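# Stand the carton on the sack truck's toe plate

## Task

Set the carton upright on the toe plate of the sack truck so that it sits square against the truck's frame and covers the full width of the plate, with the truck still standing upright when you finish.

## Robot and tools

Robots: three identical Kinova Gen3 arms named arm1, arm2 and arm3. Each has seven joints, a five-fingered right hand and a wrist camera. Two room cameras, cam_high and cam_low, are fixed and not on any arm. Arm feet (base_link) in the scene frame, metres, each facing along its own +x: arm1 at x=-0.350 y=+0.521 z=+0.265; arm2 at x=-0.324 y=-0.521 z=+0.311; arm3 at x=-0.590 y=-0.001 z=+0.121, all rotated almost nothing about z.

Frames: one shared scene frame with its origin on the floor and +z up. The hand point sits 0.045 m in front of the palm; its +z runs along the straight fingers, +y out of the palm, +x across the palm away from the thumb. Straight fingers extend about 0.06 to 0.07 m past the point and lie 0.06 m behind it along -y. A wrist bracket on the little-finger side reaches 0.10 m across the palm and can strike objects. Reach from the joint1 axis is roughly 1.06 m.

Tool move: one action for any subset of arms. Top-level keys are arm1, arm2, arm3 and cameras. Each arm key holds an object with joints (a map of joint name to absolute target, not an offset) and optional min_time_s (0.1 to 8 s, the shortest duration for that arm's motions). Arm joint targets are in radians: joint1_rad -6.283 to 6.283 (base turn, positive is clockwise from above, 0 points along the foot's +x); joint2_rad -2.249 to 2.249 (shoulder, 0 straight up, positive leans forward); joint3_rad -6.283 to 6.283 (upper-arm twist); joint4_rad -2.579 to 2.579 (elbow, 0 straight); joint5_rad -6.283 to 6.283 (forearm twist); joint6_rad -2.099 to 2.099 (wrist bend); joint7_rad -6.283 to 6.283 (hand roll, positive counter-clockwise viewed from behind the hand). Hand keys are unitless from -1 to 1: hand_little, hand_ring, hand_middle, hand_index (+1 straight, -1 curled), hand_thumb_bend (+1 straight, -1 fully bent), hand_thumb_turn (+1 beside the palm, -1 facing the fingers). hand_force_limit (-1 to 1) is a setting mapping linearly to about 0 to 10 N at the fingertip (15 N for the thumb motors); hand_speed (-0.96 to 1) sets finger speed, full from +0.48 upward. Settings alone never restart a stopped motor. Each scene starts at force limit 0 and speed -0.8. Joints omitted keep pushing toward any old target. Unknown keys make the call invalid; out-of-range numbers get it refused, and a refusal skips the rest of that reply's move, wait and finished_scene calls in the scene. cameras is a list of names from arm1_cam_wrist, arm2_cam_wrist, arm3_cam_wrist, cam_high, cam_low or all; omit it to get none after an action, all after an empty move. No action runs beyond 15 s. Example: {"arm2": {"joints": {"joint1_rad": 0.3}, "min_time_s": 2}}.

Reference posture: joints 1, 3 and 5 at 0 and joint7 at 1.57 give fingers pointing down ahead of the arm, palm to the right, thumb toward the foot. The wrist camera looks at the hand point from the little-finger side, tilted about 30 degrees toward the thumb.

Tool wait: seconds from 0 to 10, plus optional cameras; commands nothing new. Tool zoom_image: camera name and region [x0, y0, x1, y1] in pixels of that camera's latest image (672x504), at most 504 per side. show_instructions: no arguments, shows the reference pages. finished_scene: scene is the current scene's number; irreversible, so only call it once the carton stands correctly and will stay without help.

Results: per arm, joint_positions (including hand motors and the two settings), joint_status per joint (done within tolerance ±0.01 rad or ±0.02 for fingers; off_target; time_out, after which the joint holds where it stopped; not_followed when the collision check withheld the arm), Joint velocities (rad/s, or "within noise"), joint torques (N m, positive toward larger angles), Flange force in the end-effector axes (noisy; "no reading" near singularities), hand_stopped_by as six words for little, ring, middle, index, thumb_bend, thumb_turn (moving, target, force, stalled, fault), and per-motor loads in N (positive means pushed open). The "move" line gives each commanded arm's outcome, e.g. "move: arm1 done; arm2 time_out". Arms not named appear under "as last shown" with unchanged lines. Images can lag slightly behind the state; the "pictures" line lists their order. on_its_own reports uncommanded behaviour. MOTOR HOT and OVER-TEMPERATURE FAULT lines warn of heating; after a heat stop resend targets marked limit_stop_at_motor_heat.

Motion: joints on one arm start and finish together and can sweep a wide path. Joint-target speeds cap at 1.39 rad/s (joints 1-4) and 1.22 rad/s (joints 5-7). Big moves may return before arriving.

Gripping: a finger motor moves only when its target changes by at least 0.002, and stops at the target or when load hits hand_force_limit. Closing at hand_speed -0.94 or slower keeps grips gentle; faster closes can overshoot the limit several times. To grip harder, raise the limit and send a more closed target; to release, send a more open one. With the thumb turned fully in front, the hand wraps items roughly 0.035 to 0.065 m thick, handles down to about 0.025 m.

Avoid: arms pressing each other hard (including one hand closing on another's fingers), which ends the scene; hard hits on fixed or heavy things; dropping or throwing the carton or letting it fall far; tipping the truck. The arms keep pushing after contact, so approach slowly. Torque faults (joints 1-4 over 104.5 N m, 5-7 over 51.3 N m, or straying over 5 degrees from plan) freeze an arm for 10 s; wrist motors 5-7 yield past about 28 N m. Holding loads stretched out heats motors. Loose objects may occasionally get nudged.

Each tool is called as name(argument=value, ...) on one line, values as JSON.

Reference images:

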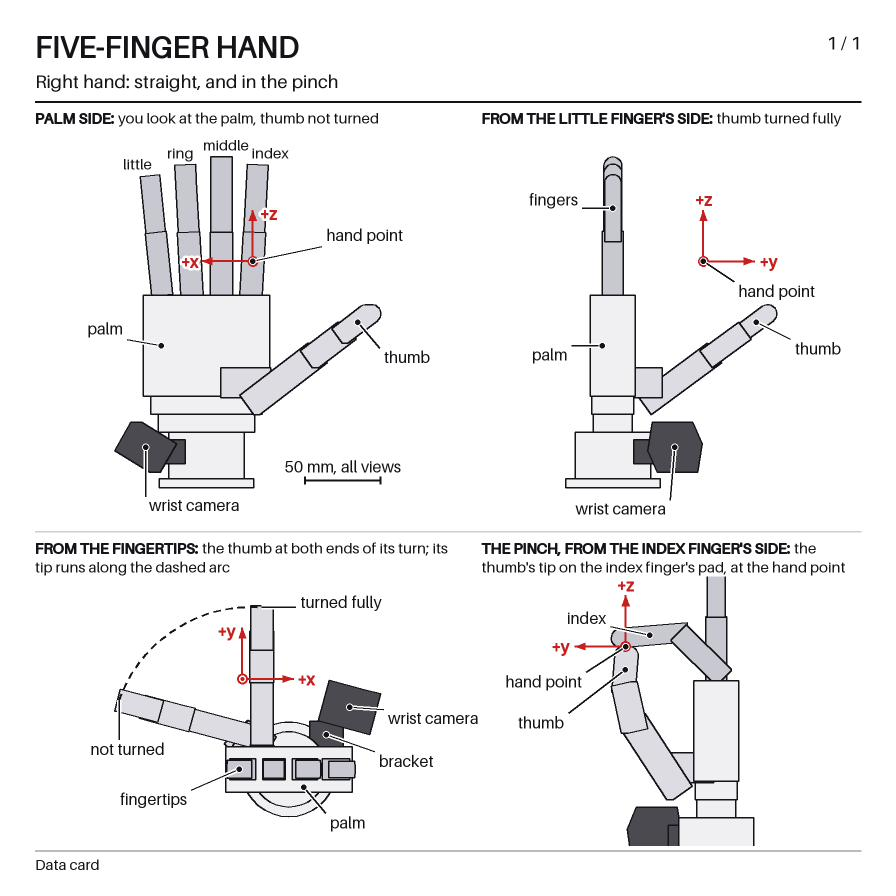

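## Session

move()

Scene clock: 0.00 s.
Joint torques (N m): no reading
Motor temperatures (°C): arm1=[36 32 29 30 42 45 39] | arm2=[31 33 30 29 38 37 45] | arm3=[29 31 30 29 42 38 44]
Flange force (N): no reading
Joint velocities: within noise
arm1.joint_positions: joint1_rad=+0.061 joint2_rad=-0.412 joint3_rad=-0.105 joint4_rad=+1.453 joint5_rad=-0.004 joint6_rad=+2.052 joint7_rad=-1.972 hand_little=+1.000 hand_ring=+1.000 hand_middle=+1.000 hand_index=+1.000 hand_thumb_turn=+1.000 hand_thumb_bend=+1.000 hand_force_limit=+0.000 hand_speed=-0.800
arm1.joint_status: not commanded
arm1.hand_stopped_by: target,target,target,target,target,target
arm1.little_load_n: 0.0
arm1.ring_load_n: 0.0
arm1.middle_load_n: 0.0
arm1.index_load_n: 0.0
arm1.thumb_bend_load_n: 0.0
arm1.thumb_turn_load_n: 0.0
arm1.hand: x=-0.1800 y=+0.5508 z=+0.7736 quat_wxyz=(-0.026, -0.193, -0.981, +0.013) (m; scene frame)
arm2.joint_positions: joint1_rad=-0.143 joint2_rad=-0.350 joint3_rad=-0.047 joint4_rad=+1.414 joint5_rad=+0.007 joint6_rad=+2.068 joint7_rad=-1.863 hand_little=+1.000 hand_ring=+1.000 hand_middle=+1.000 hand_index=+1.000 hand_thumb_turn=+1.000 hand_thumb_bend=+1.000 hand_force_limit=+0.000 hand_speed=-0.800
arm2.joint_status: not commanded
arm2.hand_stopped_by: target,target,target,target,target,target
arm2.little_load_n: 0.0
arm2.ring_load_n: 0.0
arm2.middle_load_n: 0.0
arm2.index_load_n: 0.0
arm2.thumb_bend_load_n: 0.0
arm2.thumb_turn_load_n: 0.0
arm2.hand: x=-0.1538 y=-0.4653 z=+0.8218 quat_wxyz=(-0.011, -0.069, -0.998, +0.012) (m; scene frame)
arm3.joint_positions: joint1_rad=+0.029 joint2_rad=-0.372 joint3_rad=-0.073 joint4_rad=+1.524 joint5_rad=-0.009 joint6_rad=+1.953 joint7_rad=-2.032 hand_little=+1.000 hand_ring=+1.000 hand_middle=+1.000 hand_index=+1.000 hand_thumb_turn=+1.000 hand_thumb_bend=+1.000 hand_force_limit=+0.000 hand_speed=-0.800
arm3.joint_status: not commanded
arm3.hand_stopped_by: target,target,target,target,target,target
arm3.little_load_n: 0.0
arm3.ring_load_n: 0.0
arm3.middle_load_n: 0.0
arm3.index_load_n: 0.0
arm3.thumb_bend_load_n: 0.0
arm3.thumb_turn_load_n: 0.0
arm3.hand: x=-0.3890 y=+0.0237 z=+0.6042 quat_wxyz=(-0.015, -0.209, -0.978, -0.001) (m; scene frame)
pictures: arm1_cam_wrist, arm2_cam_wrist, arm3_cam_wrist, cam_high, cam_low

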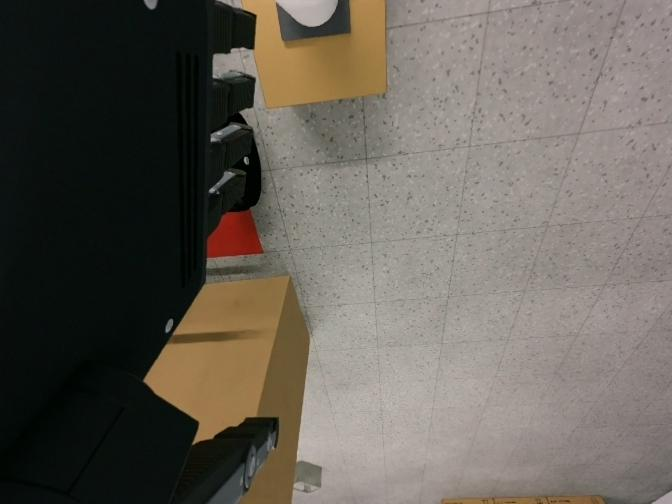

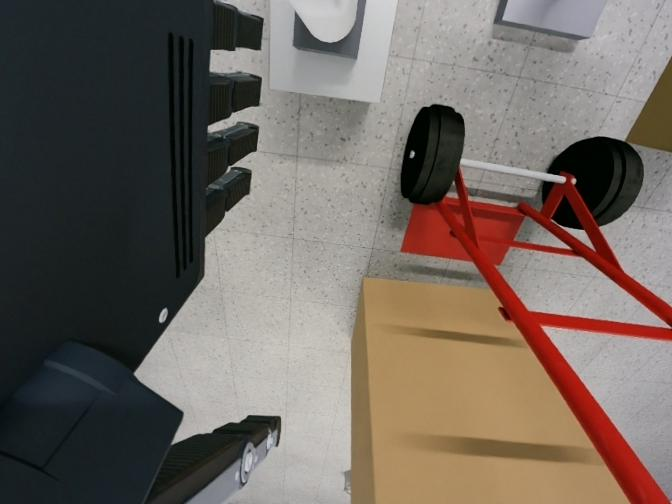

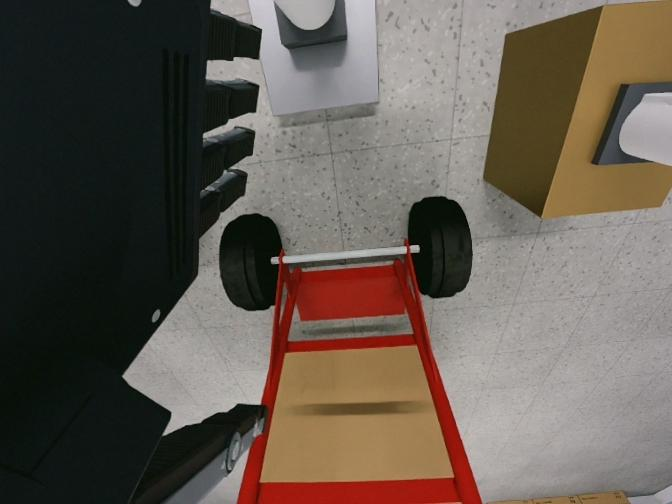

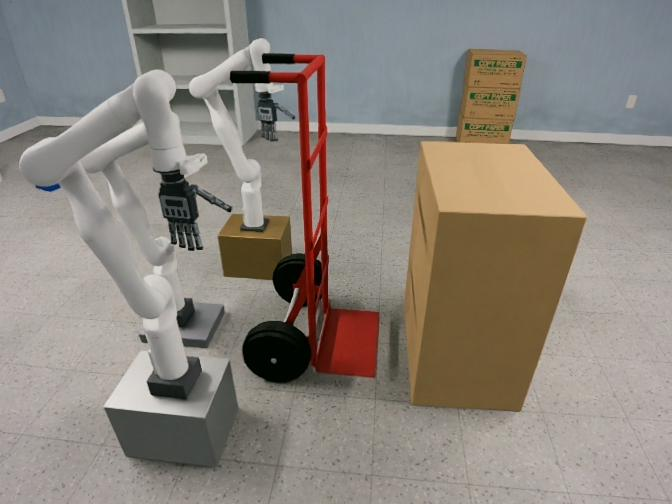

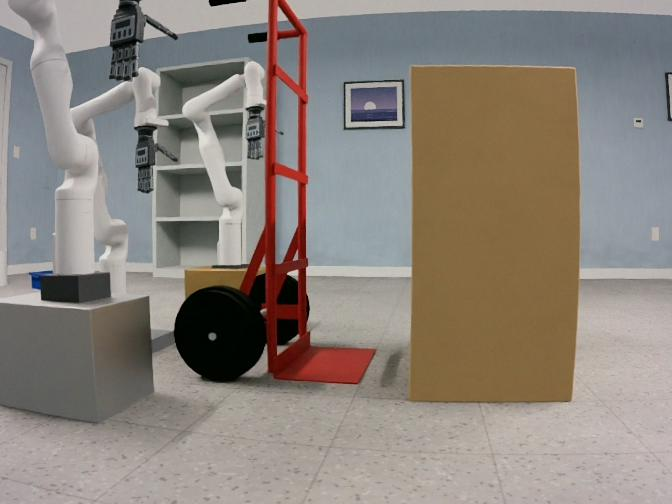

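zoom_image(camera="cam_low", region=[170, 220, 430, 415])

zoom_image(camera="cam_high", region=[230, 220, 450, 400])

zoom_image(camera="cam_high", region=[130, 30, 350, 250])

zoom_image(camera="arm3_cam_wrist", region=[200, 180, 500, 504])

Scaled by 1.938 from the camera's 672x504 image, which has a finer 960x720 frame.

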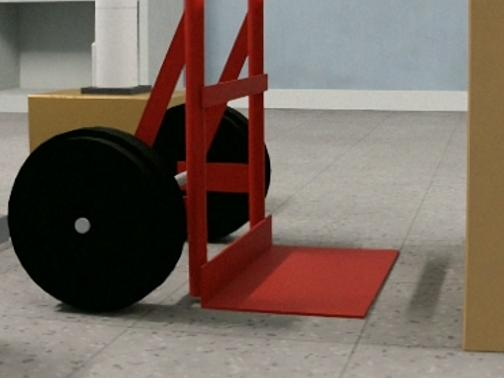

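Scaled by 2.291 from the camera's 672x504 image, which has a finer 960x720 frame.

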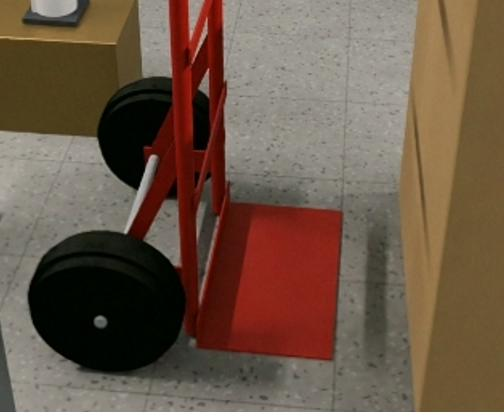

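Scaled by 2.291 from the camera's 672x504 image, which has a finer 960x720 frame.

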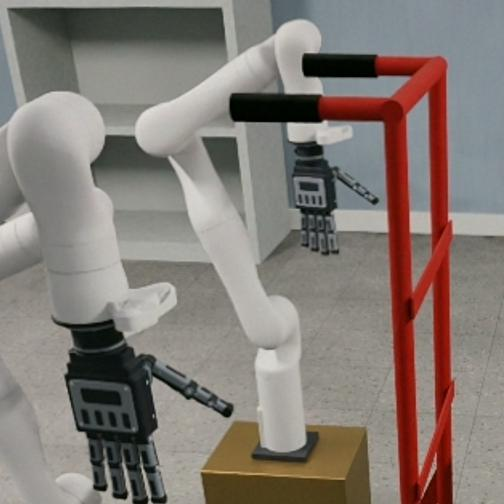

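Scaled by 1.556 from the camera's 672x504 image, which has a finer 960x720 frame.

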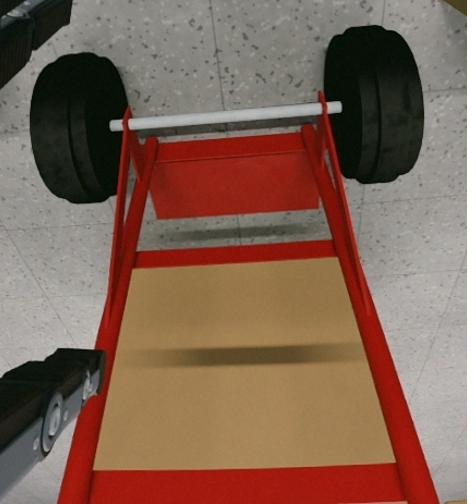

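zoom_image(camera="cam_high", region=[400, 130, 600, 230])

zoom_image(camera="cam_high", region=[390, 230, 550, 420])

zoom_image(camera="arm1_cam_wrist", region=[130, 180, 380, 504])

zoom_image(camera="arm2_cam_wrist", region=[330, 180, 672, 504])

Scaled by 2.520 from the camera's 672x504 image, which has a finer 960x720 frame.

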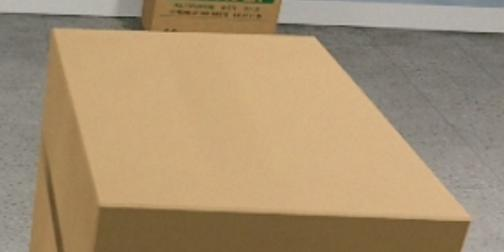

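Scaled by 2.653 from the camera's 672x504 image, which has a finer 960x720 frame.

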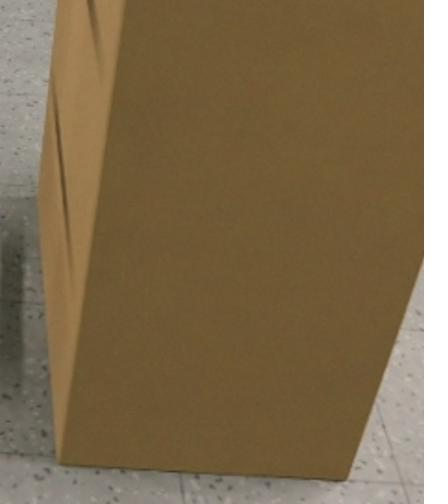

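Scaled by 1.556 from the camera's 672x504 image, which has a finer 960x720 frame.

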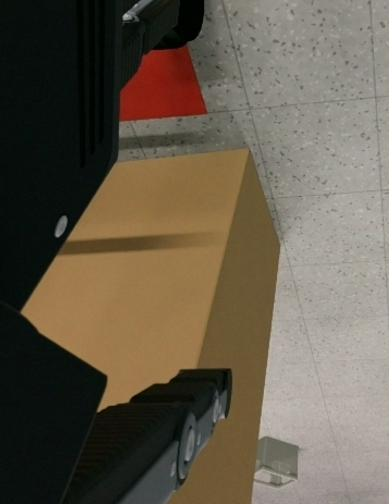

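Scaled by 1.474 from the camera's 672x504 image, which has a finer 960x720 frame.

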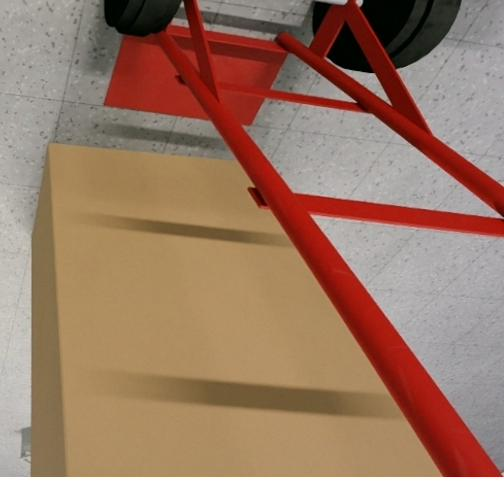

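move(arm1={"joints": {"joint1_rad": 0.242, "joint2_rad": 0.8455, "joint3_rad": 0, "joint4_rad": 1.147, "joint5_rad": 0.591, "joint6_rad": -0.4955, "joint7_rad": -2.102}, "min_time_s": 5}, arm2={"joints": {"joint1_rad": -0.268, "joint2_rad": 0.8205, "joint3_rad": 0, "joint4_rad": 1.3854, "joint5_rad": -0.395, "joint6_rad": -0.6656, "joint7_rad": -4.402}, "min_time_s": 5}, arm3={"joints": {"joint1_rad": 0.0, "joint3_rad": 0, "joint5_rad": 0, "joint6_rad": 0.42, "joint7_rad": 0, "hand_index": -1, "hand_middle": -1, "hand_ring": -1, "hand_little": -1}, "min_time_s": 4}, cameras=["cam_high", "cam_low", "arm1_cam_wrist", "arm2_cam_wrist"])

Scene clock: 366.13 s.
Joint torques (N m): arm1=[-0.23 -21.63 1.46 -9.55 -1.19 -1.93 0] | arm2=[-0.15 -23.73 0.94 -8.22 0.53 -2.71 -0.28] | arm3=[1.54 -3.52 -0.3 -9.14 -0.11 -2.52 -0.25]
Motor temperatures (°C): arm1=[36 32 29 30 42 45 39] | arm2=[31 33 29 30 37 37 45] | arm3=[29 31 30 29 42 38 43]
Flange force (N): arm1=[-5.0 -3.2 -2.6] | arm2=[0.2 -1.0 5.9] | arm3=[6.9 -3.3 1.7]
move: arm1 done; arm2 done; arm3 done
Joint velocities: within noise
arm1.joint_positions: joint1_rad=+0.242 joint2_rad=+0.845 joint3_rad=+0.000 joint4_rad=+1.147 joint5_rad=+0.591 joint6_rad=-0.496 joint7_rad=-2.102 hand_little=+1.000 hand_ring=+1.000 hand_middle=+1.000 hand_index=+1.000 hand_thumb_turn=+1.000 hand_thumb_bend=+1.000 hand_force_limit=+0.000 hand_speed=-0.800
arm1.joint_status: all done
arm1.hand_stopped_by: target,target,target,target,target,target
arm1.little_load_n: 0.0
arm1.ring_load_n: -0.5
arm1.middle_load_n: 0.0
arm1.index_load_n: 0.0
arm1.thumb_bend_load_n: 0.0
arm1.thumb_turn_load_n: 0.0
arm1.hand: x=+0.5466 y=+0.3974 z=+0.7307 quat_wxyz=(-0.707, +0.000, -0.707, +0.000) (m; scene frame)
arm2.joint_positions: joint1_rad=-0.268 joint2_rad=+0.821 joint3_rad=+0.000 joint4_rad=+1.385 joint5_rad=-0.395 joint6_rad=-0.666 joint7_rad=-4.402 hand_little=+1.000 hand_ring=+1.000 hand_middle=+1.000 hand_index=+1.000 hand_thumb_turn=+1.000 hand_thumb_bend=+1.000 hand_force_limit=+0.000 hand_speed=-0.800
arm2.joint_status: all done
arm2.hand_stopped_by: target,target,target,target,target,target
arm2.little_load_n: 0.0
arm2.ring_load_n: 0.0
arm2.middle_load_n: 0.0
arm2.index_load_n: 0.5
arm2.thumb_bend_load_n: 0.0
arm2.thumb_turn_load_n: 0.0
arm2.hand: x=+0.5459 y=-0.4704 z=+0.6687 quat_wxyz=(+0.000, -0.707, +0.000, -0.707) (m; scene frame)
arm3.joint_positions: joint1_rad=+0.000 joint2_rad=-0.372 joint3_rad=+0.000 joint4_rad=+1.524 joint5_rad=+0.000 joint6_rad=+0.420 joint7_rad=+0.000 hand_little=-1.000 hand_ring=-1.000 hand_middle=-1.000 hand_index=-1.000 hand_thumb_turn=+1.000 hand_thumb_bend=+1.000 hand_force_limit=+0.000 hand_speed=-0.800
arm3.joint_status: all done
arm3.hand_stopped_by: target,target,target,target,target,target
arm3.little_load_n: 0.5
arm3.ring_load_n: 0.0
arm3.middle_load_n: 0.0
arm3.index_load_n: 0.0
arm3.thumb_bend_load_n: 0.0
arm3.thumb_turn_load_n: 0.0
arm3.hand: x=-0.1297 y=-0.0047 z=+0.8624 quat_wxyz=(-0.501, +0.498, -0.505, +0.496) (m; scene frame)
pictures: arm1_cam_wrist, arm2_cam_wrist, cam_high, cam_low
camera_calibration:
arm1_cam_wrist: T_world_to_cam=[[-0.0162946, 0.965507, -0.259868, -0.185409], [-0.527895, 0.212419, 0.822317, -0.390378], [0.849153, 0.150582, 0.506225, -0.776711], [0, 0, 0, 1]] pos_world=[0.450446, 0.378896, 0.666023]
arm2_cam_wrist: T_world_to_cam=[[0.0294148, -0.96982, 0.24204, -0.630298], [-0.507032, -0.223157, -0.832538, 0.72596], [0.861425, -0.0982333, -0.498294, -0.0710578], [0, 0, 0, 1]] pos_world=[0.447836, -0.456253, 0.721539]

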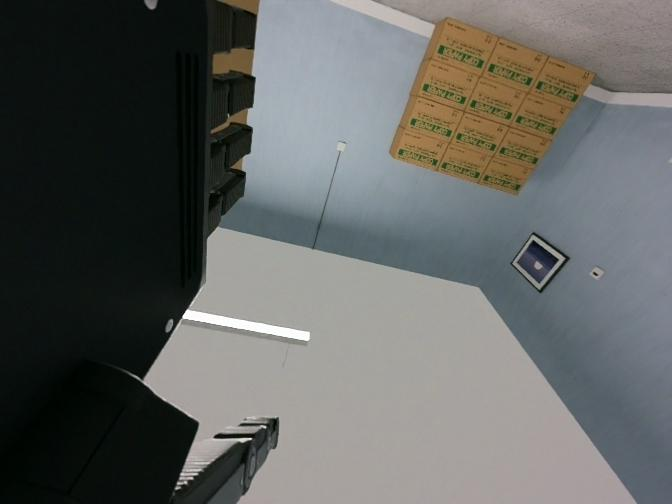

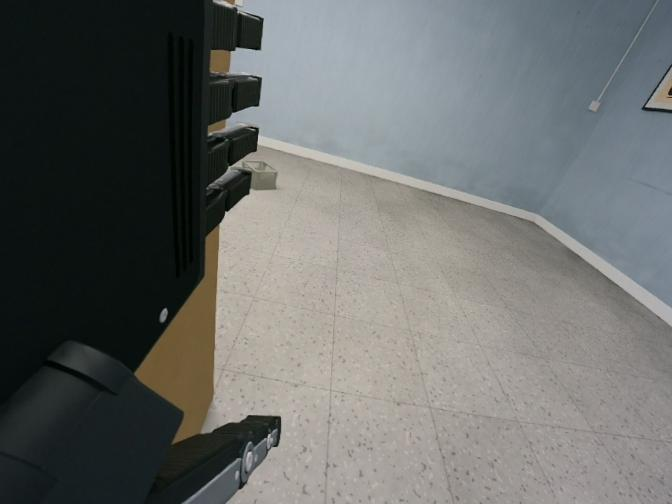

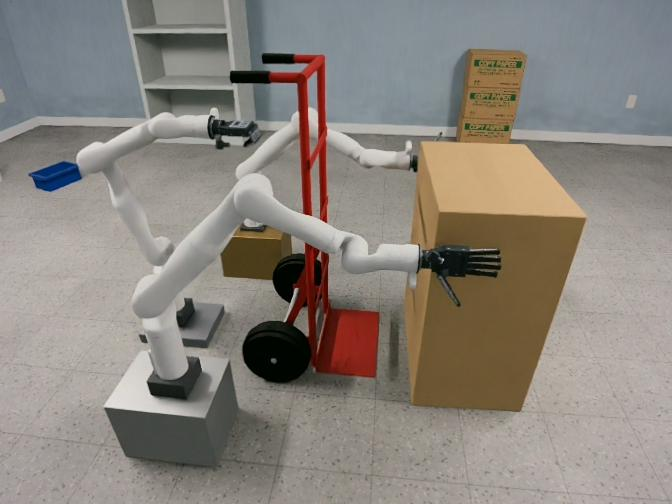

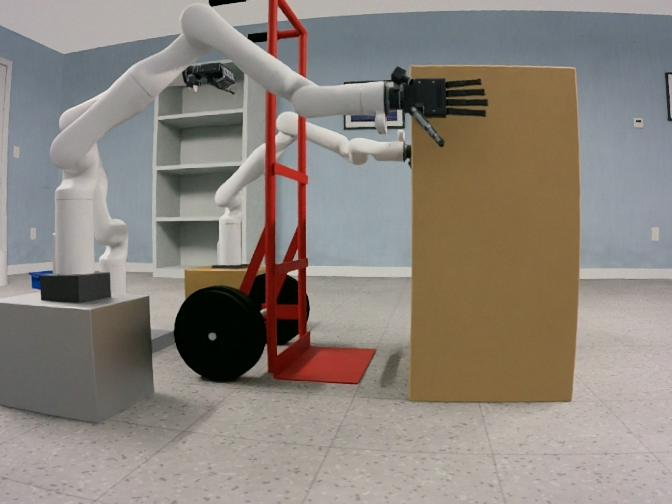

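move(arm1={"joints": {"joint1_rad": 0.2873, "joint2_rad": 0.925, "joint3_rad": 0, "joint4_rad": 1.1169, "joint5_rad": 0.6201, "joint6_rad": -0.5594, "joint7_rad": -2.1131}, "min_time_s": 2}, arm2={"joints": {"joint1_rad": -0.3173, "joint2_rad": 0.9018, "joint3_rad": 0, "joint4_rad": 1.3611, "joint5_rad": -0.4404, "joint6_rad": -0.7331, "joint7_rad": -4.382}, "min_time_s": 2}, arm3={"joints": {"joint1_rad": 0.0, "joint2_rad": 0.0897, "joint4_rad": 2.509, "joint6_rad": -1.028}, "min_time_s": 3}, cameras=["cam_high", "cam_low"])

Scene clock: 414.43 s.
Joint torques (N m): arm1=[-0.25 -22.33 1.4 -9.28 -1.29 -1.95 -0.05] | arm2=[-0.12 -24.48 1.15 -7.91 0.63 -2.68 -0.26] | arm3=[1.47 -8.68 -0.17 -5.99 -0.03 -2.57 -0.24]
Motor temperatures (°C): arm1=[36 34 29 30 42 45 39] | arm2=[31 34 29 30 37 37 45] | arm3=[29 31 30 29 42 38 43]
Flange force (N): arm1=[-4.7 -2.2 -2.6] | arm2=[-0.3 -1.4 6.0] | arm3=[-4.9 -0.7 2.3]
move: arm1 done; arm2 done; arm3 done
Joint velocities: within noise
arm1.joint_positions: joint1_rad=+0.287 joint2_rad=+0.925 joint3_rad=+0.000 joint4_rad=+1.117 joint5_rad=+0.620 joint6_rad=-0.559 joint7_rad=-2.113 hand_little=+1.000 hand_ring=+1.000 hand_middle=+1.000 hand_index=+1.000 hand_thumb_turn=+1.000 hand_thumb_bend=+1.000 hand_force_limit=+0.000 hand_speed=-0.800
arm1.joint_status: all done
arm1.hand_stopped_by: target,target,target,target,target,target
arm1.little_load_n: -0.5
arm1.ring_load_n: 0.0
arm1.middle_load_n: 0.0
arm1.index_load_n: 0.0
arm1.thumb_bend_load_n: 0.0
arm1.thumb_turn_load_n: 0.0
arm1.hand: x=+0.5514 y=+0.3672 z=+0.6907 quat_wxyz=(-0.707, +0.000, -0.707, +0.000) (m; scene frame)
arm2.joint_positions: joint1_rad=-0.317 joint2_rad=+0.902 joint3_rad=+0.000 joint4_rad=+1.361 joint5_rad=-0.440 joint6_rad=-0.733 joint7_rad=-4.382 hand_little=+1.000 hand_ring=+1.000 hand_middle=+1.000 hand_index=+1.000 hand_thumb_turn=+1.000 hand_thumb_bend=+1.000 hand_force_limit=+0.000 hand_speed=-0.800
arm2.joint_status: all done
arm2.hand_stopped_by: target,target,target,target,target,target
arm2.little_load_n: 0.0
arm2.ring_load_n: 0.0
arm2.middle_load_n: 0.0
arm2.index_load_n: 0.0
arm2.thumb_bend_load_n: 0.0
arm2.thumb_turn_load_n: 0.0
arm2.hand: x=+0.5509 y=-0.4404 z=+0.6284 quat_wxyz=(+0.000, -0.707, +0.000, -0.707) (m; scene frame)
arm3.joint_positions: joint1_rad=+0.000 joint2_rad=+0.090 joint3_rad=+0.000 joint4_rad=+2.509 joint5_rad=+0.000 joint6_rad=-1.028 joint7_rad=+0.000 hand_little=-1.000 hand_ring=-1.000 hand_middle=-1.000 hand_index=-1.000 hand_thumb_turn=+1.000 hand_thumb_bend=+1.000 hand_force_limit=+0.000 hand_speed=-0.800
arm3.joint_status: all done
arm3.hand_stopped_by: target,target,target,target,target,target
arm3.little_load_n: 0.0
arm3.ring_load_n: 0.0
arm3.middle_load_n: 0.0
arm3.index_load_n: 0.0
arm3.thumb_bend_load_n: 0.0
arm3.thumb_turn_load_n: -0.5
arm3.hand: x=-0.0658 y=-0.0004 z=+0.4926 quat_wxyz=(-0.501, +0.498, -0.505, +0.496) (m; scene frame)
pictures: cam_high, cam_low

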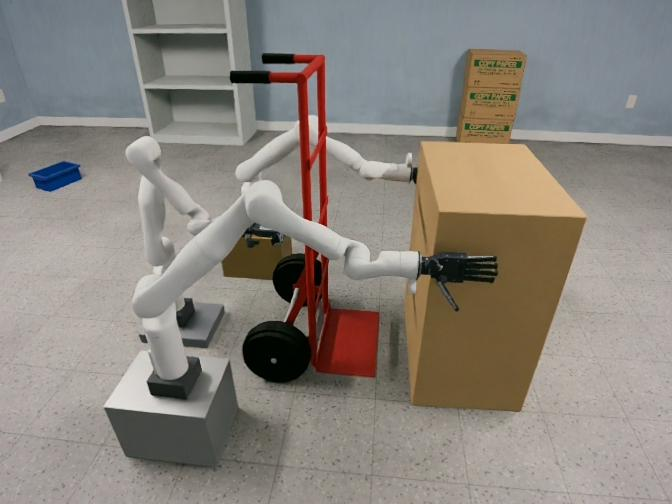

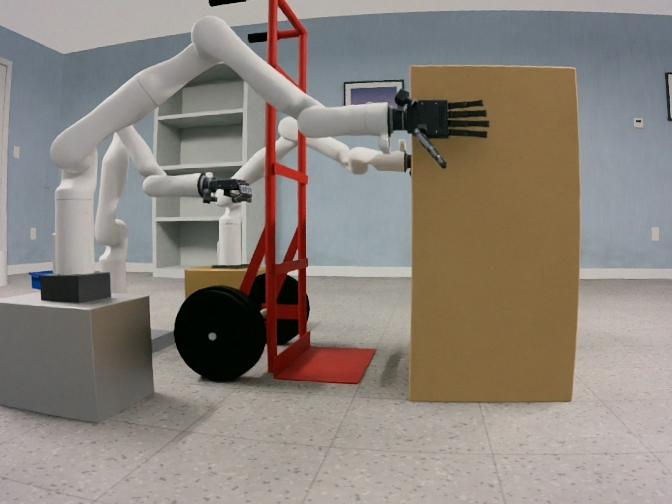

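move(arm1={"joints": {"joint1_rad": 0.3237, "joint2_rad": 0.9463, "joint4_rad": 1.0699, "joint5_rad": 0.7027, "joint6_rad": -0.5596, "joint7_rad": -2.1916}, "min_time_s": 2.5}, arm2={"joints": {"joint1_rad": -0.3568, "joint2_rad": 0.9137, "joint4_rad": 1.3325, "joint5_rad": -0.5042, "joint6_rad": -0.7326, "joint7_rad": -4.3299}, "min_time_s": 2.5}, arm3={"joints": {"joint1_rad": -0.1286, "joint2_rad": 1.1113, "joint4_rad": 2.4191, "joint5_rad": -0.1371, "joint6_rad": -1.9624, "joint7_rad": -0.0398}, "min_time_s": 4}, cameras=["cam_high", "cam_low", "arm3_cam_wrist"])

Scene clock: 431.13 s.
Joint torques (N m): arm1=[46.23 -17.2 23.67 -12.69 -7.34 6.93 0.15] | arm2=[-0.1 -24.6 1.23 -7.94 0.7 -2.66 -0.28] | arm3=[1.32 -16.31 0.43 1.15 -0.09 -2.53 -0.24]
Motor temperatures (°C): arm1=[37 35 30 30 42 45 39] | arm2=[31 35 29 30 37 37 45] | arm3=[29 31 30 29 42 38 43]
Flange force (N): arm1=[-6.9 58.9 -15.1] | arm2=[0.0 -1.7 6.1] | arm3=[-3.1 0.1 1.9]
move: arm1 done; arm2 done; arm3 done
Joint velocities: within noise
arm1.joint_positions: joint1_rad=+0.324 joint2_rad=+0.946 joint3_rad=+0.000 joint4_rad=+1.070 joint5_rad=+0.703 joint6_rad=-0.560 joint7_rad=-2.192 hand_little=+1.000 hand_ring=+1.000 hand_middle=+1.000 hand_index=+1.000 hand_thumb_turn=+1.000 hand_thumb_bend=+1.000 hand_force_limit=+0.000 hand_speed=-0.800
arm1.joint_status: all done
arm1.hand_stopped_by: target,target,target,target,target,target
arm1.little_load_n: 0.0
arm1.ring_load_n: 0.0
arm1.middle_load_n: 0.0
arm1.index_load_n: 0.0
arm1.thumb_bend_load_n: 0.0
arm1.thumb_turn_load_n: 0.0
arm1.hand: x=+0.5516 y=+0.3434 z=+0.6908 quat_wxyz=(-0.707, +0.000, -0.707, +0.000) (m; scene frame)
arm2.joint_positions: joint1_rad=-0.357 joint2_rad=+0.914 joint3_rad=+0.000 joint4_rad=+1.332 joint5_rad=-0.504 joint6_rad=-0.733 joint7_rad=-4.330 hand_little=+1.000 hand_ring=+1.000 hand_middle=+1.000 hand_index=+1.000 hand_thumb_turn=+1.000 hand_thumb_bend=+1.000 hand_force_limit=+0.000 hand_speed=-0.800
arm2.joint_status: all done
arm2.hand_stopped_by: target,target,target,target,target,target
arm2.little_load_n: 0.0
arm2.ring_load_n: 0.0
arm2.middle_load_n: 0.0
arm2.index_load_n: -0.5
arm2.thumb_bend_load_n: 0.0
arm2.thumb_turn_load_n: 0.0
arm2.hand: x=+0.5510 y=-0.4165 z=+0.6285 quat_wxyz=(+0.000, -0.707, +0.000, -0.707) (m; scene frame)
arm3.joint_positions: joint1_rad=-0.129 joint2_rad=+1.111 joint3_rad=+0.000 joint4_rad=+2.419 joint5_rad=-0.137 joint6_rad=-1.962 joint7_rad=-0.040 hand_little=-1.000 hand_ring=-1.000 hand_middle=-1.000 hand_index=-1.000 hand_thumb_turn=+1.000 hand_thumb_bend=+1.000 hand_force_limit=+0.000 hand_speed=-0.800
arm3.joint_status: all done
arm3.hand_stopped_by: target,target,target,target,target,target
arm3.little_load_n: 0.0
arm3.ring_load_n: 0.0
arm3.middle_load_n: 0.0
arm3.index_load_n: 0.0
arm3.thumb_bend_load_n: 0.0
arm3.thumb_turn_load_n: 0.0
arm3.hand: x=-0.0081 y=+0.0356 z=+0.2401 quat_wxyz=(-0.500, +0.500, -0.500, +0.500) (m; scene frame)
pictures: arm3_cam_wrist, cam_high, cam_low
camera_calibration:
arm3_cam_wrist: T_world_to_cam=[[0.00477245, -0.299728, -0.954013, 0.235859], [-0.527177, 0.809929, -0.257097, 0.0310758], [0.849742, 0.504161, -0.154144, 0.139229], [0, 0, 0, 1]] pos_world=[-0.103051, -0.0246695, 0.254463]

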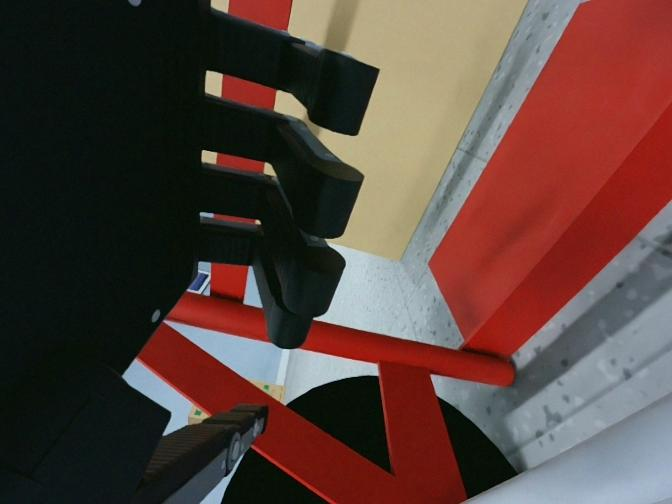

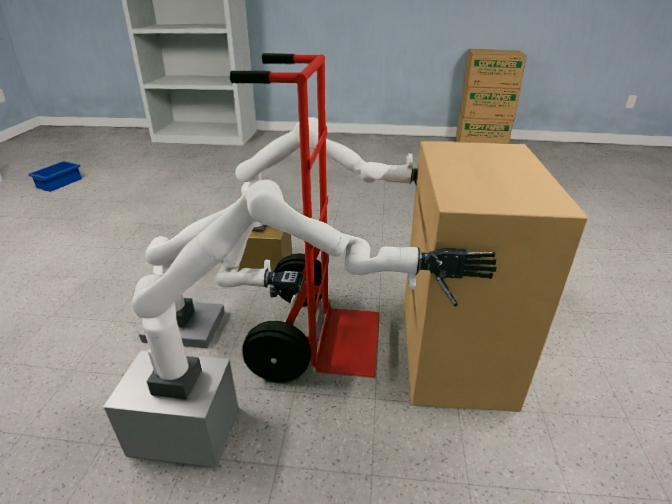

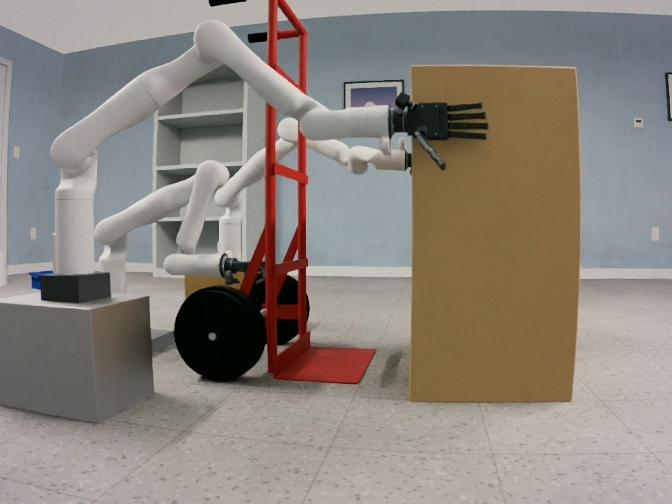

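move(arm2={"joints": {"joint1_rad": -0.3667, "joint2_rad": 0.9167, "joint4_rad": 1.3254, "joint5_rad": -0.5202, "joint6_rad": -0.7325, "joint7_rad": -4.3169}, "min_time_s": 1.5})

Scene clock: 438.33 s.
Joint torques (N m): arm1=[46.28 -17.27 23.68 -12.71 -7.32 6.91 0.1] | arm2=[-0.15 -24.71 1.27 -7.93 0.68 -2.63 -0.27] | arm3=[1.47 -16.39 0.47 1.14 -0.1 -2.5 -0.25]
Motor temperatures (°C): arm1=[39 35 30 30 42 45 39] | arm2=[31 35 29 30 37 37 45] | arm3=[29 31 30 29 42 38 43]
Flange force (N): arm1=[-6.7 59.2 -15.1] | arm2=[-0.2 -1.6 6.3] | arm3=[-3.5 0.4 1.6]
move: arm2 done
Joint velocities: within noise
arm1, arm3: as last shown
arm2.joint_positions: joint1_rad=-0.367 joint2_rad=+0.917 joint3_rad=+0.000 joint4_rad=+1.325 joint5_rad=-0.520 joint6_rad=-0.732 joint7_rad=-4.317 hand_little=+1.000 hand_ring=+1.000 hand_middle=+1.000 hand_index=+1.000 hand_thumb_turn=+1.000 hand_thumb_bend=+1.000 hand_force_limit=+0.000 hand_speed=-0.800
arm2.joint_status: all done
arm2.hand_stopped_by: target,target,target,target,target,target
arm2.little_load_n: 0.0
arm2.ring_load_n: 0.0
arm2.middle_load_n: 0.0
arm2.index_load_n: 0.0
arm2.thumb_bend_load_n: 0.5
arm2.thumb_turn_load_n: 0.0
arm2.hand: x=+0.5509 y=-0.4105 z=+0.6283 quat_wxyz=(+0.000, -0.707, +0.000, -0.707) (m; scene frame)
arm3.thumb_turn_load_n: -0.5
pictures: none

move(arm2={"joints": {"joint1_rad": -0.3735, "joint2_rad": 0.9188, "joint4_rad": 1.3205, "joint5_rad": -0.5311, "joint6_rad": -0.7324, "joint7_rad": -4.3081}, "min_time_s": 1.0})

move(arm2={"joints": {"joint1_rad": -0.3803, "joint2_rad": 0.9209, "joint4_rad": 1.3156, "joint5_rad": -0.542, "joint6_rad": -0.7323, "joint7_rad": -4.2993}, "min_time_s": 1.0})

Scene clock: 444.07 s.
Joint torques (N m): arm1=[46.25 -17.26 23.58 -12.65 -7.38 6.96 0.12] | arm2=[-0.08 -24.74 1.31 -7.9 0.71 -2.67 -0.28] | arm3=[1.37 -16.39 0.51 1.12 -0.08 -2.49 -0.25]
Motor temperatures (°C): arm1=[40 35 30 30 42 45 39] | arm2=[31 35 29 30 37 37 45] | arm3=[29 31 30 29 42 38 43]
Flange force (N): arm1=[-6.8 58.8 -14.9] | arm2=[-0.1 -1.8 6.6] | arm3=[-3.4 0.5 1.4]
move: arm2 done
Joint velocities: within noise
arm1, arm3: as last shown
arm2.joint_positions: joint1_rad=-0.373 joint2_rad=+0.919 joint3_rad=+0.000 joint4_rad=+1.320 joint5_rad=-0.531 joint6_rad=-0.732 joint7_rad=-4.308 hand_little=+1.000 hand_ring=+1.000 hand_middle=+1.000 hand_index=+1.000 hand_thumb_turn=+1.000 hand_thumb_bend=+1.000 hand_force_limit=+0.000 hand_speed=-0.800
arm2.joint_status: all done
arm2.hand_stopped_by: target,target,target,target,target,target
arm2.little_load_n: 0.0
arm2.ring_load_n: 0.0
arm2.middle_load_n: 0.0
arm2.index_load_n: 0.0
arm2.thumb_bend_load_n: 0.0
arm2.thumb_turn_load_n: 0.0
arm2.hand: x=+0.5507 y=-0.4063 z=+0.6283 quat_wxyz=(+0.000, -0.707, +0.000, -0.707) (m; scene frame)
arm3.thumb_turn_load_n: 0.0
pictures: none

Scene clock: 445.37 s.
Joint torques (N m): arm1=[46.2 -17.16 23.58 -12.7 -7.39 6.92 0.13] | arm2=[-0.15 -24.87 1.3 -7.99 0.76 -2.63 -0.26] | arm3=[1.43 -16.33 0.46 1.16 -0.05 -2.52 -0.21]
Motor temperatures (°C): arm1=[40 35 30 30 42 45 39] | arm2=[31 35 29 30 37 37 45] | arm3=[29 31 30 29 42 38 43]
Flange force (N): arm1=[-7.0 58.8 -15.2] | arm2=[-0.3 -1.8 6.4] | arm3=[-3.5 0.2 1.8]
move: arm2 done
Joint velocities: within noise
arm1, arm3: as last shown
arm2.joint_positions: joint1_rad=-0.380 joint2_rad=+0.921 joint3_rad=+0.000 joint4_rad=+1.316 joint5_rad=-0.542 joint6_rad=-0.732 joint7_rad=-4.299 hand_little=+1.000 hand_ring=+1.000 hand_middle=+1.000 hand_index=+1.000 hand_thumb_turn=+1.000 hand_thumb_bend=+1.000 hand_force_limit=+0.000 hand_speed=-0.800
arm2.joint_status: all done
arm2.hand_stopped_by: target,target,target,target,target,target
arm2.little_load_n: 0.0
arm2.ring_load_n: 0.0
arm2.middle_load_n: 0.0
arm2.index_load_n: 0.0
arm2.thumb_bend_load_n: 0.0
arm2.thumb_turn_load_n: 0.0
arm2.hand: x=+0.5505 y=-0.4021 z=+0.6280 quat_wxyz=(+0.000, -0.708, +0.000, -0.707) (m; scene frame)
arm3.thumb_turn_load_n: -0.5
pictures: none

move(arm2={"joints": {"joint1_rad": -0.3872, "joint2_rad": 0.9231, "joint4_rad": 1.3105, "joint5_rad": -0.5531, "joint6_rad": -0.7322, "joint7_rad": -4.2903}, "min_time_s": 1.0})

move(arm2={"joints": {"joint1_rad": -0.394, "joint2_rad": 0.9252, "joint4_rad": 1.3055, "joint5_rad": -0.5641, "joint6_rad": -0.7321, "joint7_rad": -4.2814}, "min_time_s": 1.0}, cameras=["cam_high", "cam_low"])

Scene clock: 451.53 s.
Joint torques (N m): arm1=[51.93 -19.96 26.07 -14.95 -8.41 7.2 0.08] | arm2=[-12.57 -23.22 -5.26 -9.1 3.02 -0.83 -0.37] | arm3=[1.41 -16.29 0.44 1.21 -0.13 -2.49 -0.22]
Motor temperatures (°C): arm1=[42 35 31 30 42 45 39] | arm2=[31 35 29 30 37 37 45] | arm3=[29 31 30 29 42 38 43]
Flange force (N): arm1=[-3.2 66.2 -15.8] | arm2=[1.4 14.7 3.1] | arm3=[-3.2 0.2 1.9]
move: arm2 done
Joint velocities: within noise
arm1, arm3: as last shown
arm2.joint_positions: joint1_rad=-0.387 joint2_rad=+0.923 joint3_rad=+0.000 joint4_rad=+1.311 joint5_rad=-0.553 joint6_rad=-0.732 joint7_rad=-4.290 hand_little=+1.000 hand_ring=+1.000 hand_middle=+1.000 hand_index=+1.000 hand_thumb_turn=+1.000 hand_thumb_bend=+1.000 hand_force_limit=+0.000 hand_speed=-0.800
arm2.joint_status: all done
arm2.hand_stopped_by: target,target,target,target,target,target
arm2.little_load_n: 0.0
arm2.ring_load_n: -0.5
arm2.middle_load_n: -0.5
arm2.index_load_n: 0.0
arm2.thumb_bend_load_n: 0.0
arm2.thumb_turn_load_n: 0.0
arm2.hand: x=+0.5504 y=-0.3979 z=+0.6279 quat_wxyz=(+0.000, -0.708, +0.000, -0.707) (m; scene frame)
arm3.thumb_turn_load_n: 0.0
pictures: none

Scene clock: 452.83 s.
Joint torques (N m): arm1=[57.23 -22.81 28.31 -17.56 -9.5 7.41 0.09] | arm2=[-29.51 -28.9 -13.48 -14.47 6.53 -0.25 -0.54] | arm3=[1.4 -16.32 0.38 1.19 -0.1 -2.47 -0.26]
Motor temperatures (°C): arm1=[42 35 31 30 42 45 39] | arm2=[31 35 29 30 37 37 45] | arm3=[29 31 30 29 42 38 43]
Flange force (N): arm1=[0.5 73.1 -17.8] | arm2=[-6.2 36.5 1.9] | arm3=[-3.1 0.3 1.8]
move: arm2 done
TORQUE WARNING: arm1's joint1_rad reached its warning level (56.7 N m). A warning alone does not stop the arm.
Joint velocities: within noise
arm1.joint_positions: joint1_rad=+0.324 joint2_rad=+0.946 joint3_rad=+0.000 joint4_rad=+1.070 joint5_rad=+0.703 joint6_rad=-0.560 joint7_rad=-2.192 hand_little=+1.000 hand_ring=+1.000 hand_middle=+1.000 hand_index=+1.000 hand_thumb_turn=+1.000 hand_thumb_bend=+1.000 hand_force_limit=+0.000 hand_speed=-0.800
arm1.joint_status: not commanded
arm1.hand_stopped_by: target,target,target,target,target,target
arm1.little_load_n: 0.0
arm1.ring_load_n: 0.0
arm1.middle_load_n: 0.0
arm1.index_load_n: 0.0
arm1.thumb_bend_load_n: 0.0
arm1.thumb_turn_load_n: 0.0
arm1.hand: x=+0.5516 y=+0.3434 z=+0.6908 quat_wxyz=(-0.707, +0.000, -0.707, +0.000) (m; scene frame)
arm2.joint_positions: joint1_rad=-0.394 joint2_rad=+0.925 joint3_rad=+0.000 joint4_rad=+1.305 joint5_rad=-0.564 joint6_rad=-0.732 joint7_rad=-4.281 hand_little=+1.000 hand_ring=+1.000 hand_middle=+1.000 hand_index=+1.000 hand_thumb_turn=+1.000 hand_thumb_bend=+1.000 hand_force_limit=+0.000 hand_speed=-0.800
arm2.joint_status: all done
arm2.hand_stopped_by: target,target,target,target,target,target
arm2.little_load_n: 0.0
arm2.ring_load_n: 0.0
arm2.middle_load_n: 0.0
arm2.index_load_n: 0.0
arm2.thumb_bend_load_n: 0.0
arm2.thumb_turn_load_n: 0.0
arm2.hand: x=+0.5501 y=-0.3936 z=+0.6277 quat_wxyz=(+0.000, -0.708, +0.000, -0.706) (m; scene frame)
arm3: as last shown
pictures: cam_high, cam_low

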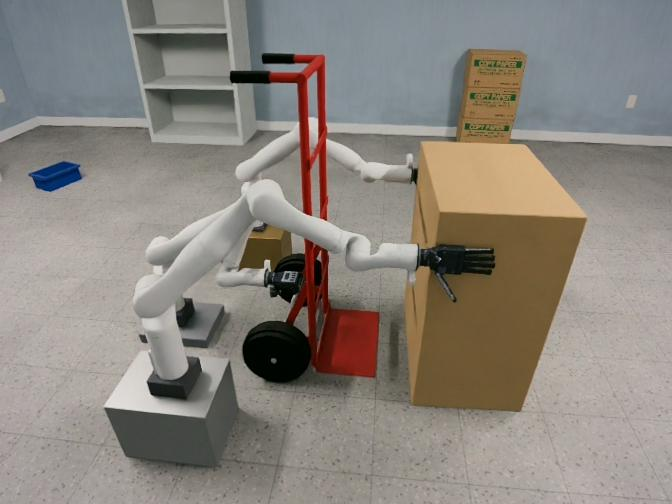

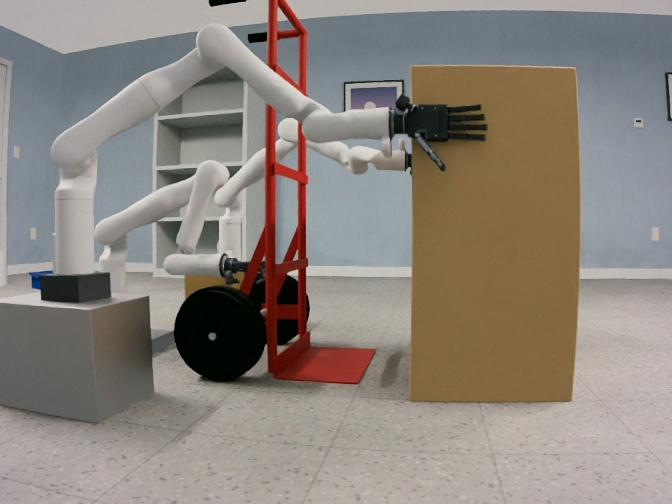

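move(arm1={"joints": {"joint1_rad": 0.3149, "joint2_rad": 0.9648, "joint4_rad": 0.9825, "joint5_rad": 0.7856, "joint6_rad": -0.4804, "joint7_rad": -2.2853}, "min_time_s": 3}, arm2={"joints": {"joint1_rad": -0.3881, "joint2_rad": 0.937, "joint4_rad": 1.2247, "joint5_rad": -0.6128, "joint6_rad": -0.6531, "joint7_rad": -4.2192}, "min_time_s": 3}, cameras=["cam_low", "cam_high"])

Scene clock: 518.67 s.
Joint torques (N m): arm1=[66.31 -29.05 30.81 -22.21 -9.05 8.67 0.32] | arm2=[-48.93 -33.06 -22.22 -19.73 9.44 1.91 -0.56] | arm3=[1.36 -16.39 0.41 1.21 -0.11 -2.5 -0.26]
Motor temperatures (°C): arm1=[56 40 34 32 43 47 39] | arm2=[39 39 31 32 38 37 45] | arm3=[29 32 30 29 42 38 43]
Flange force (N): arm1=[8.2 84.3 -21.1] | arm2=[-11.9 61.2 -2.8] | arm3=[-3.1 0.5 1.8]
move: arm1 done; arm2 done
TORQUE WARNING: arm1's joint1_rad reached its warning level (56.7 N m). A warning alone does not stop the arm.
Joint velocities: within noise
arm1.joint_positions: joint1_rad=+0.315 joint2_rad=+0.965 joint3_rad=+0.000 joint4_rad=+0.982 joint5_rad=+0.786 joint6_rad=-0.480 joint7_rad=-2.285 hand_little=+1.000 hand_ring=+1.000 hand_middle=+1.000 hand_index=+1.000 hand_thumb_turn=+1.000 hand_thumb_bend=+1.000 hand_force_limit=+0.000 hand_speed=-0.800
arm1.joint_status: all done
arm1.hand_stopped_by: target,target,target,target,target,target
arm1.little_load_n: 0.0
arm1.ring_load_n: 0.0
arm1.middle_load_n: 0.0
arm1.index_load_n: 0.0
arm1.thumb_bend_load_n: 0.0
arm1.thumb_turn_load_n: 0.0
arm1.hand: x=+0.5672 y=+0.3415 z=+0.6969 quat_wxyz=(-0.699, -0.002, -0.715, +0.003) (m; scene frame)
arm2.joint_positions: joint1_rad=-0.388 joint2_rad=+0.937 joint3_rad=+0.000 joint4_rad=+1.225 joint5_rad=-0.613 joint6_rad=-0.653 joint7_rad=-4.219 hand_little=+1.000 hand_ring=+1.000 hand_middle=+1.000 hand_index=+1.000 hand_thumb_turn=+1.000 hand_thumb_bend=+1.000 hand_force_limit=+0.000 hand_speed=-0.800
arm2.joint_status: all done
arm2.hand_stopped_by: target,target,target,target,target,target
arm2.little_load_n: 0.0
arm2.ring_load_n: 0.0
arm2.middle_load_n: 0.0
arm2.index_load_n: 0.0
arm2.thumb_bend_load_n: 0.0
arm2.thumb_turn_load_n: 0.0
arm2.hand: x=+0.5652 y=-0.3906 z=+0.6350 quat_wxyz=(+0.001, -0.715, -0.001, -0.699) (m; scene frame)
arm3: as last shown
arm3.index_load_n: 0.5
pictures: cam_high, cam_low

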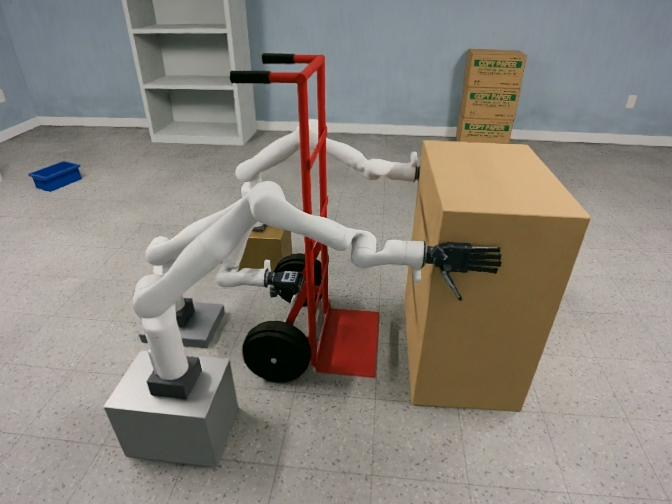

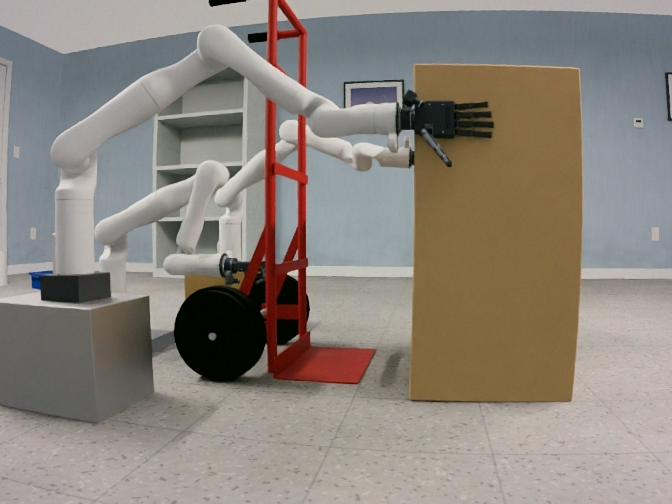

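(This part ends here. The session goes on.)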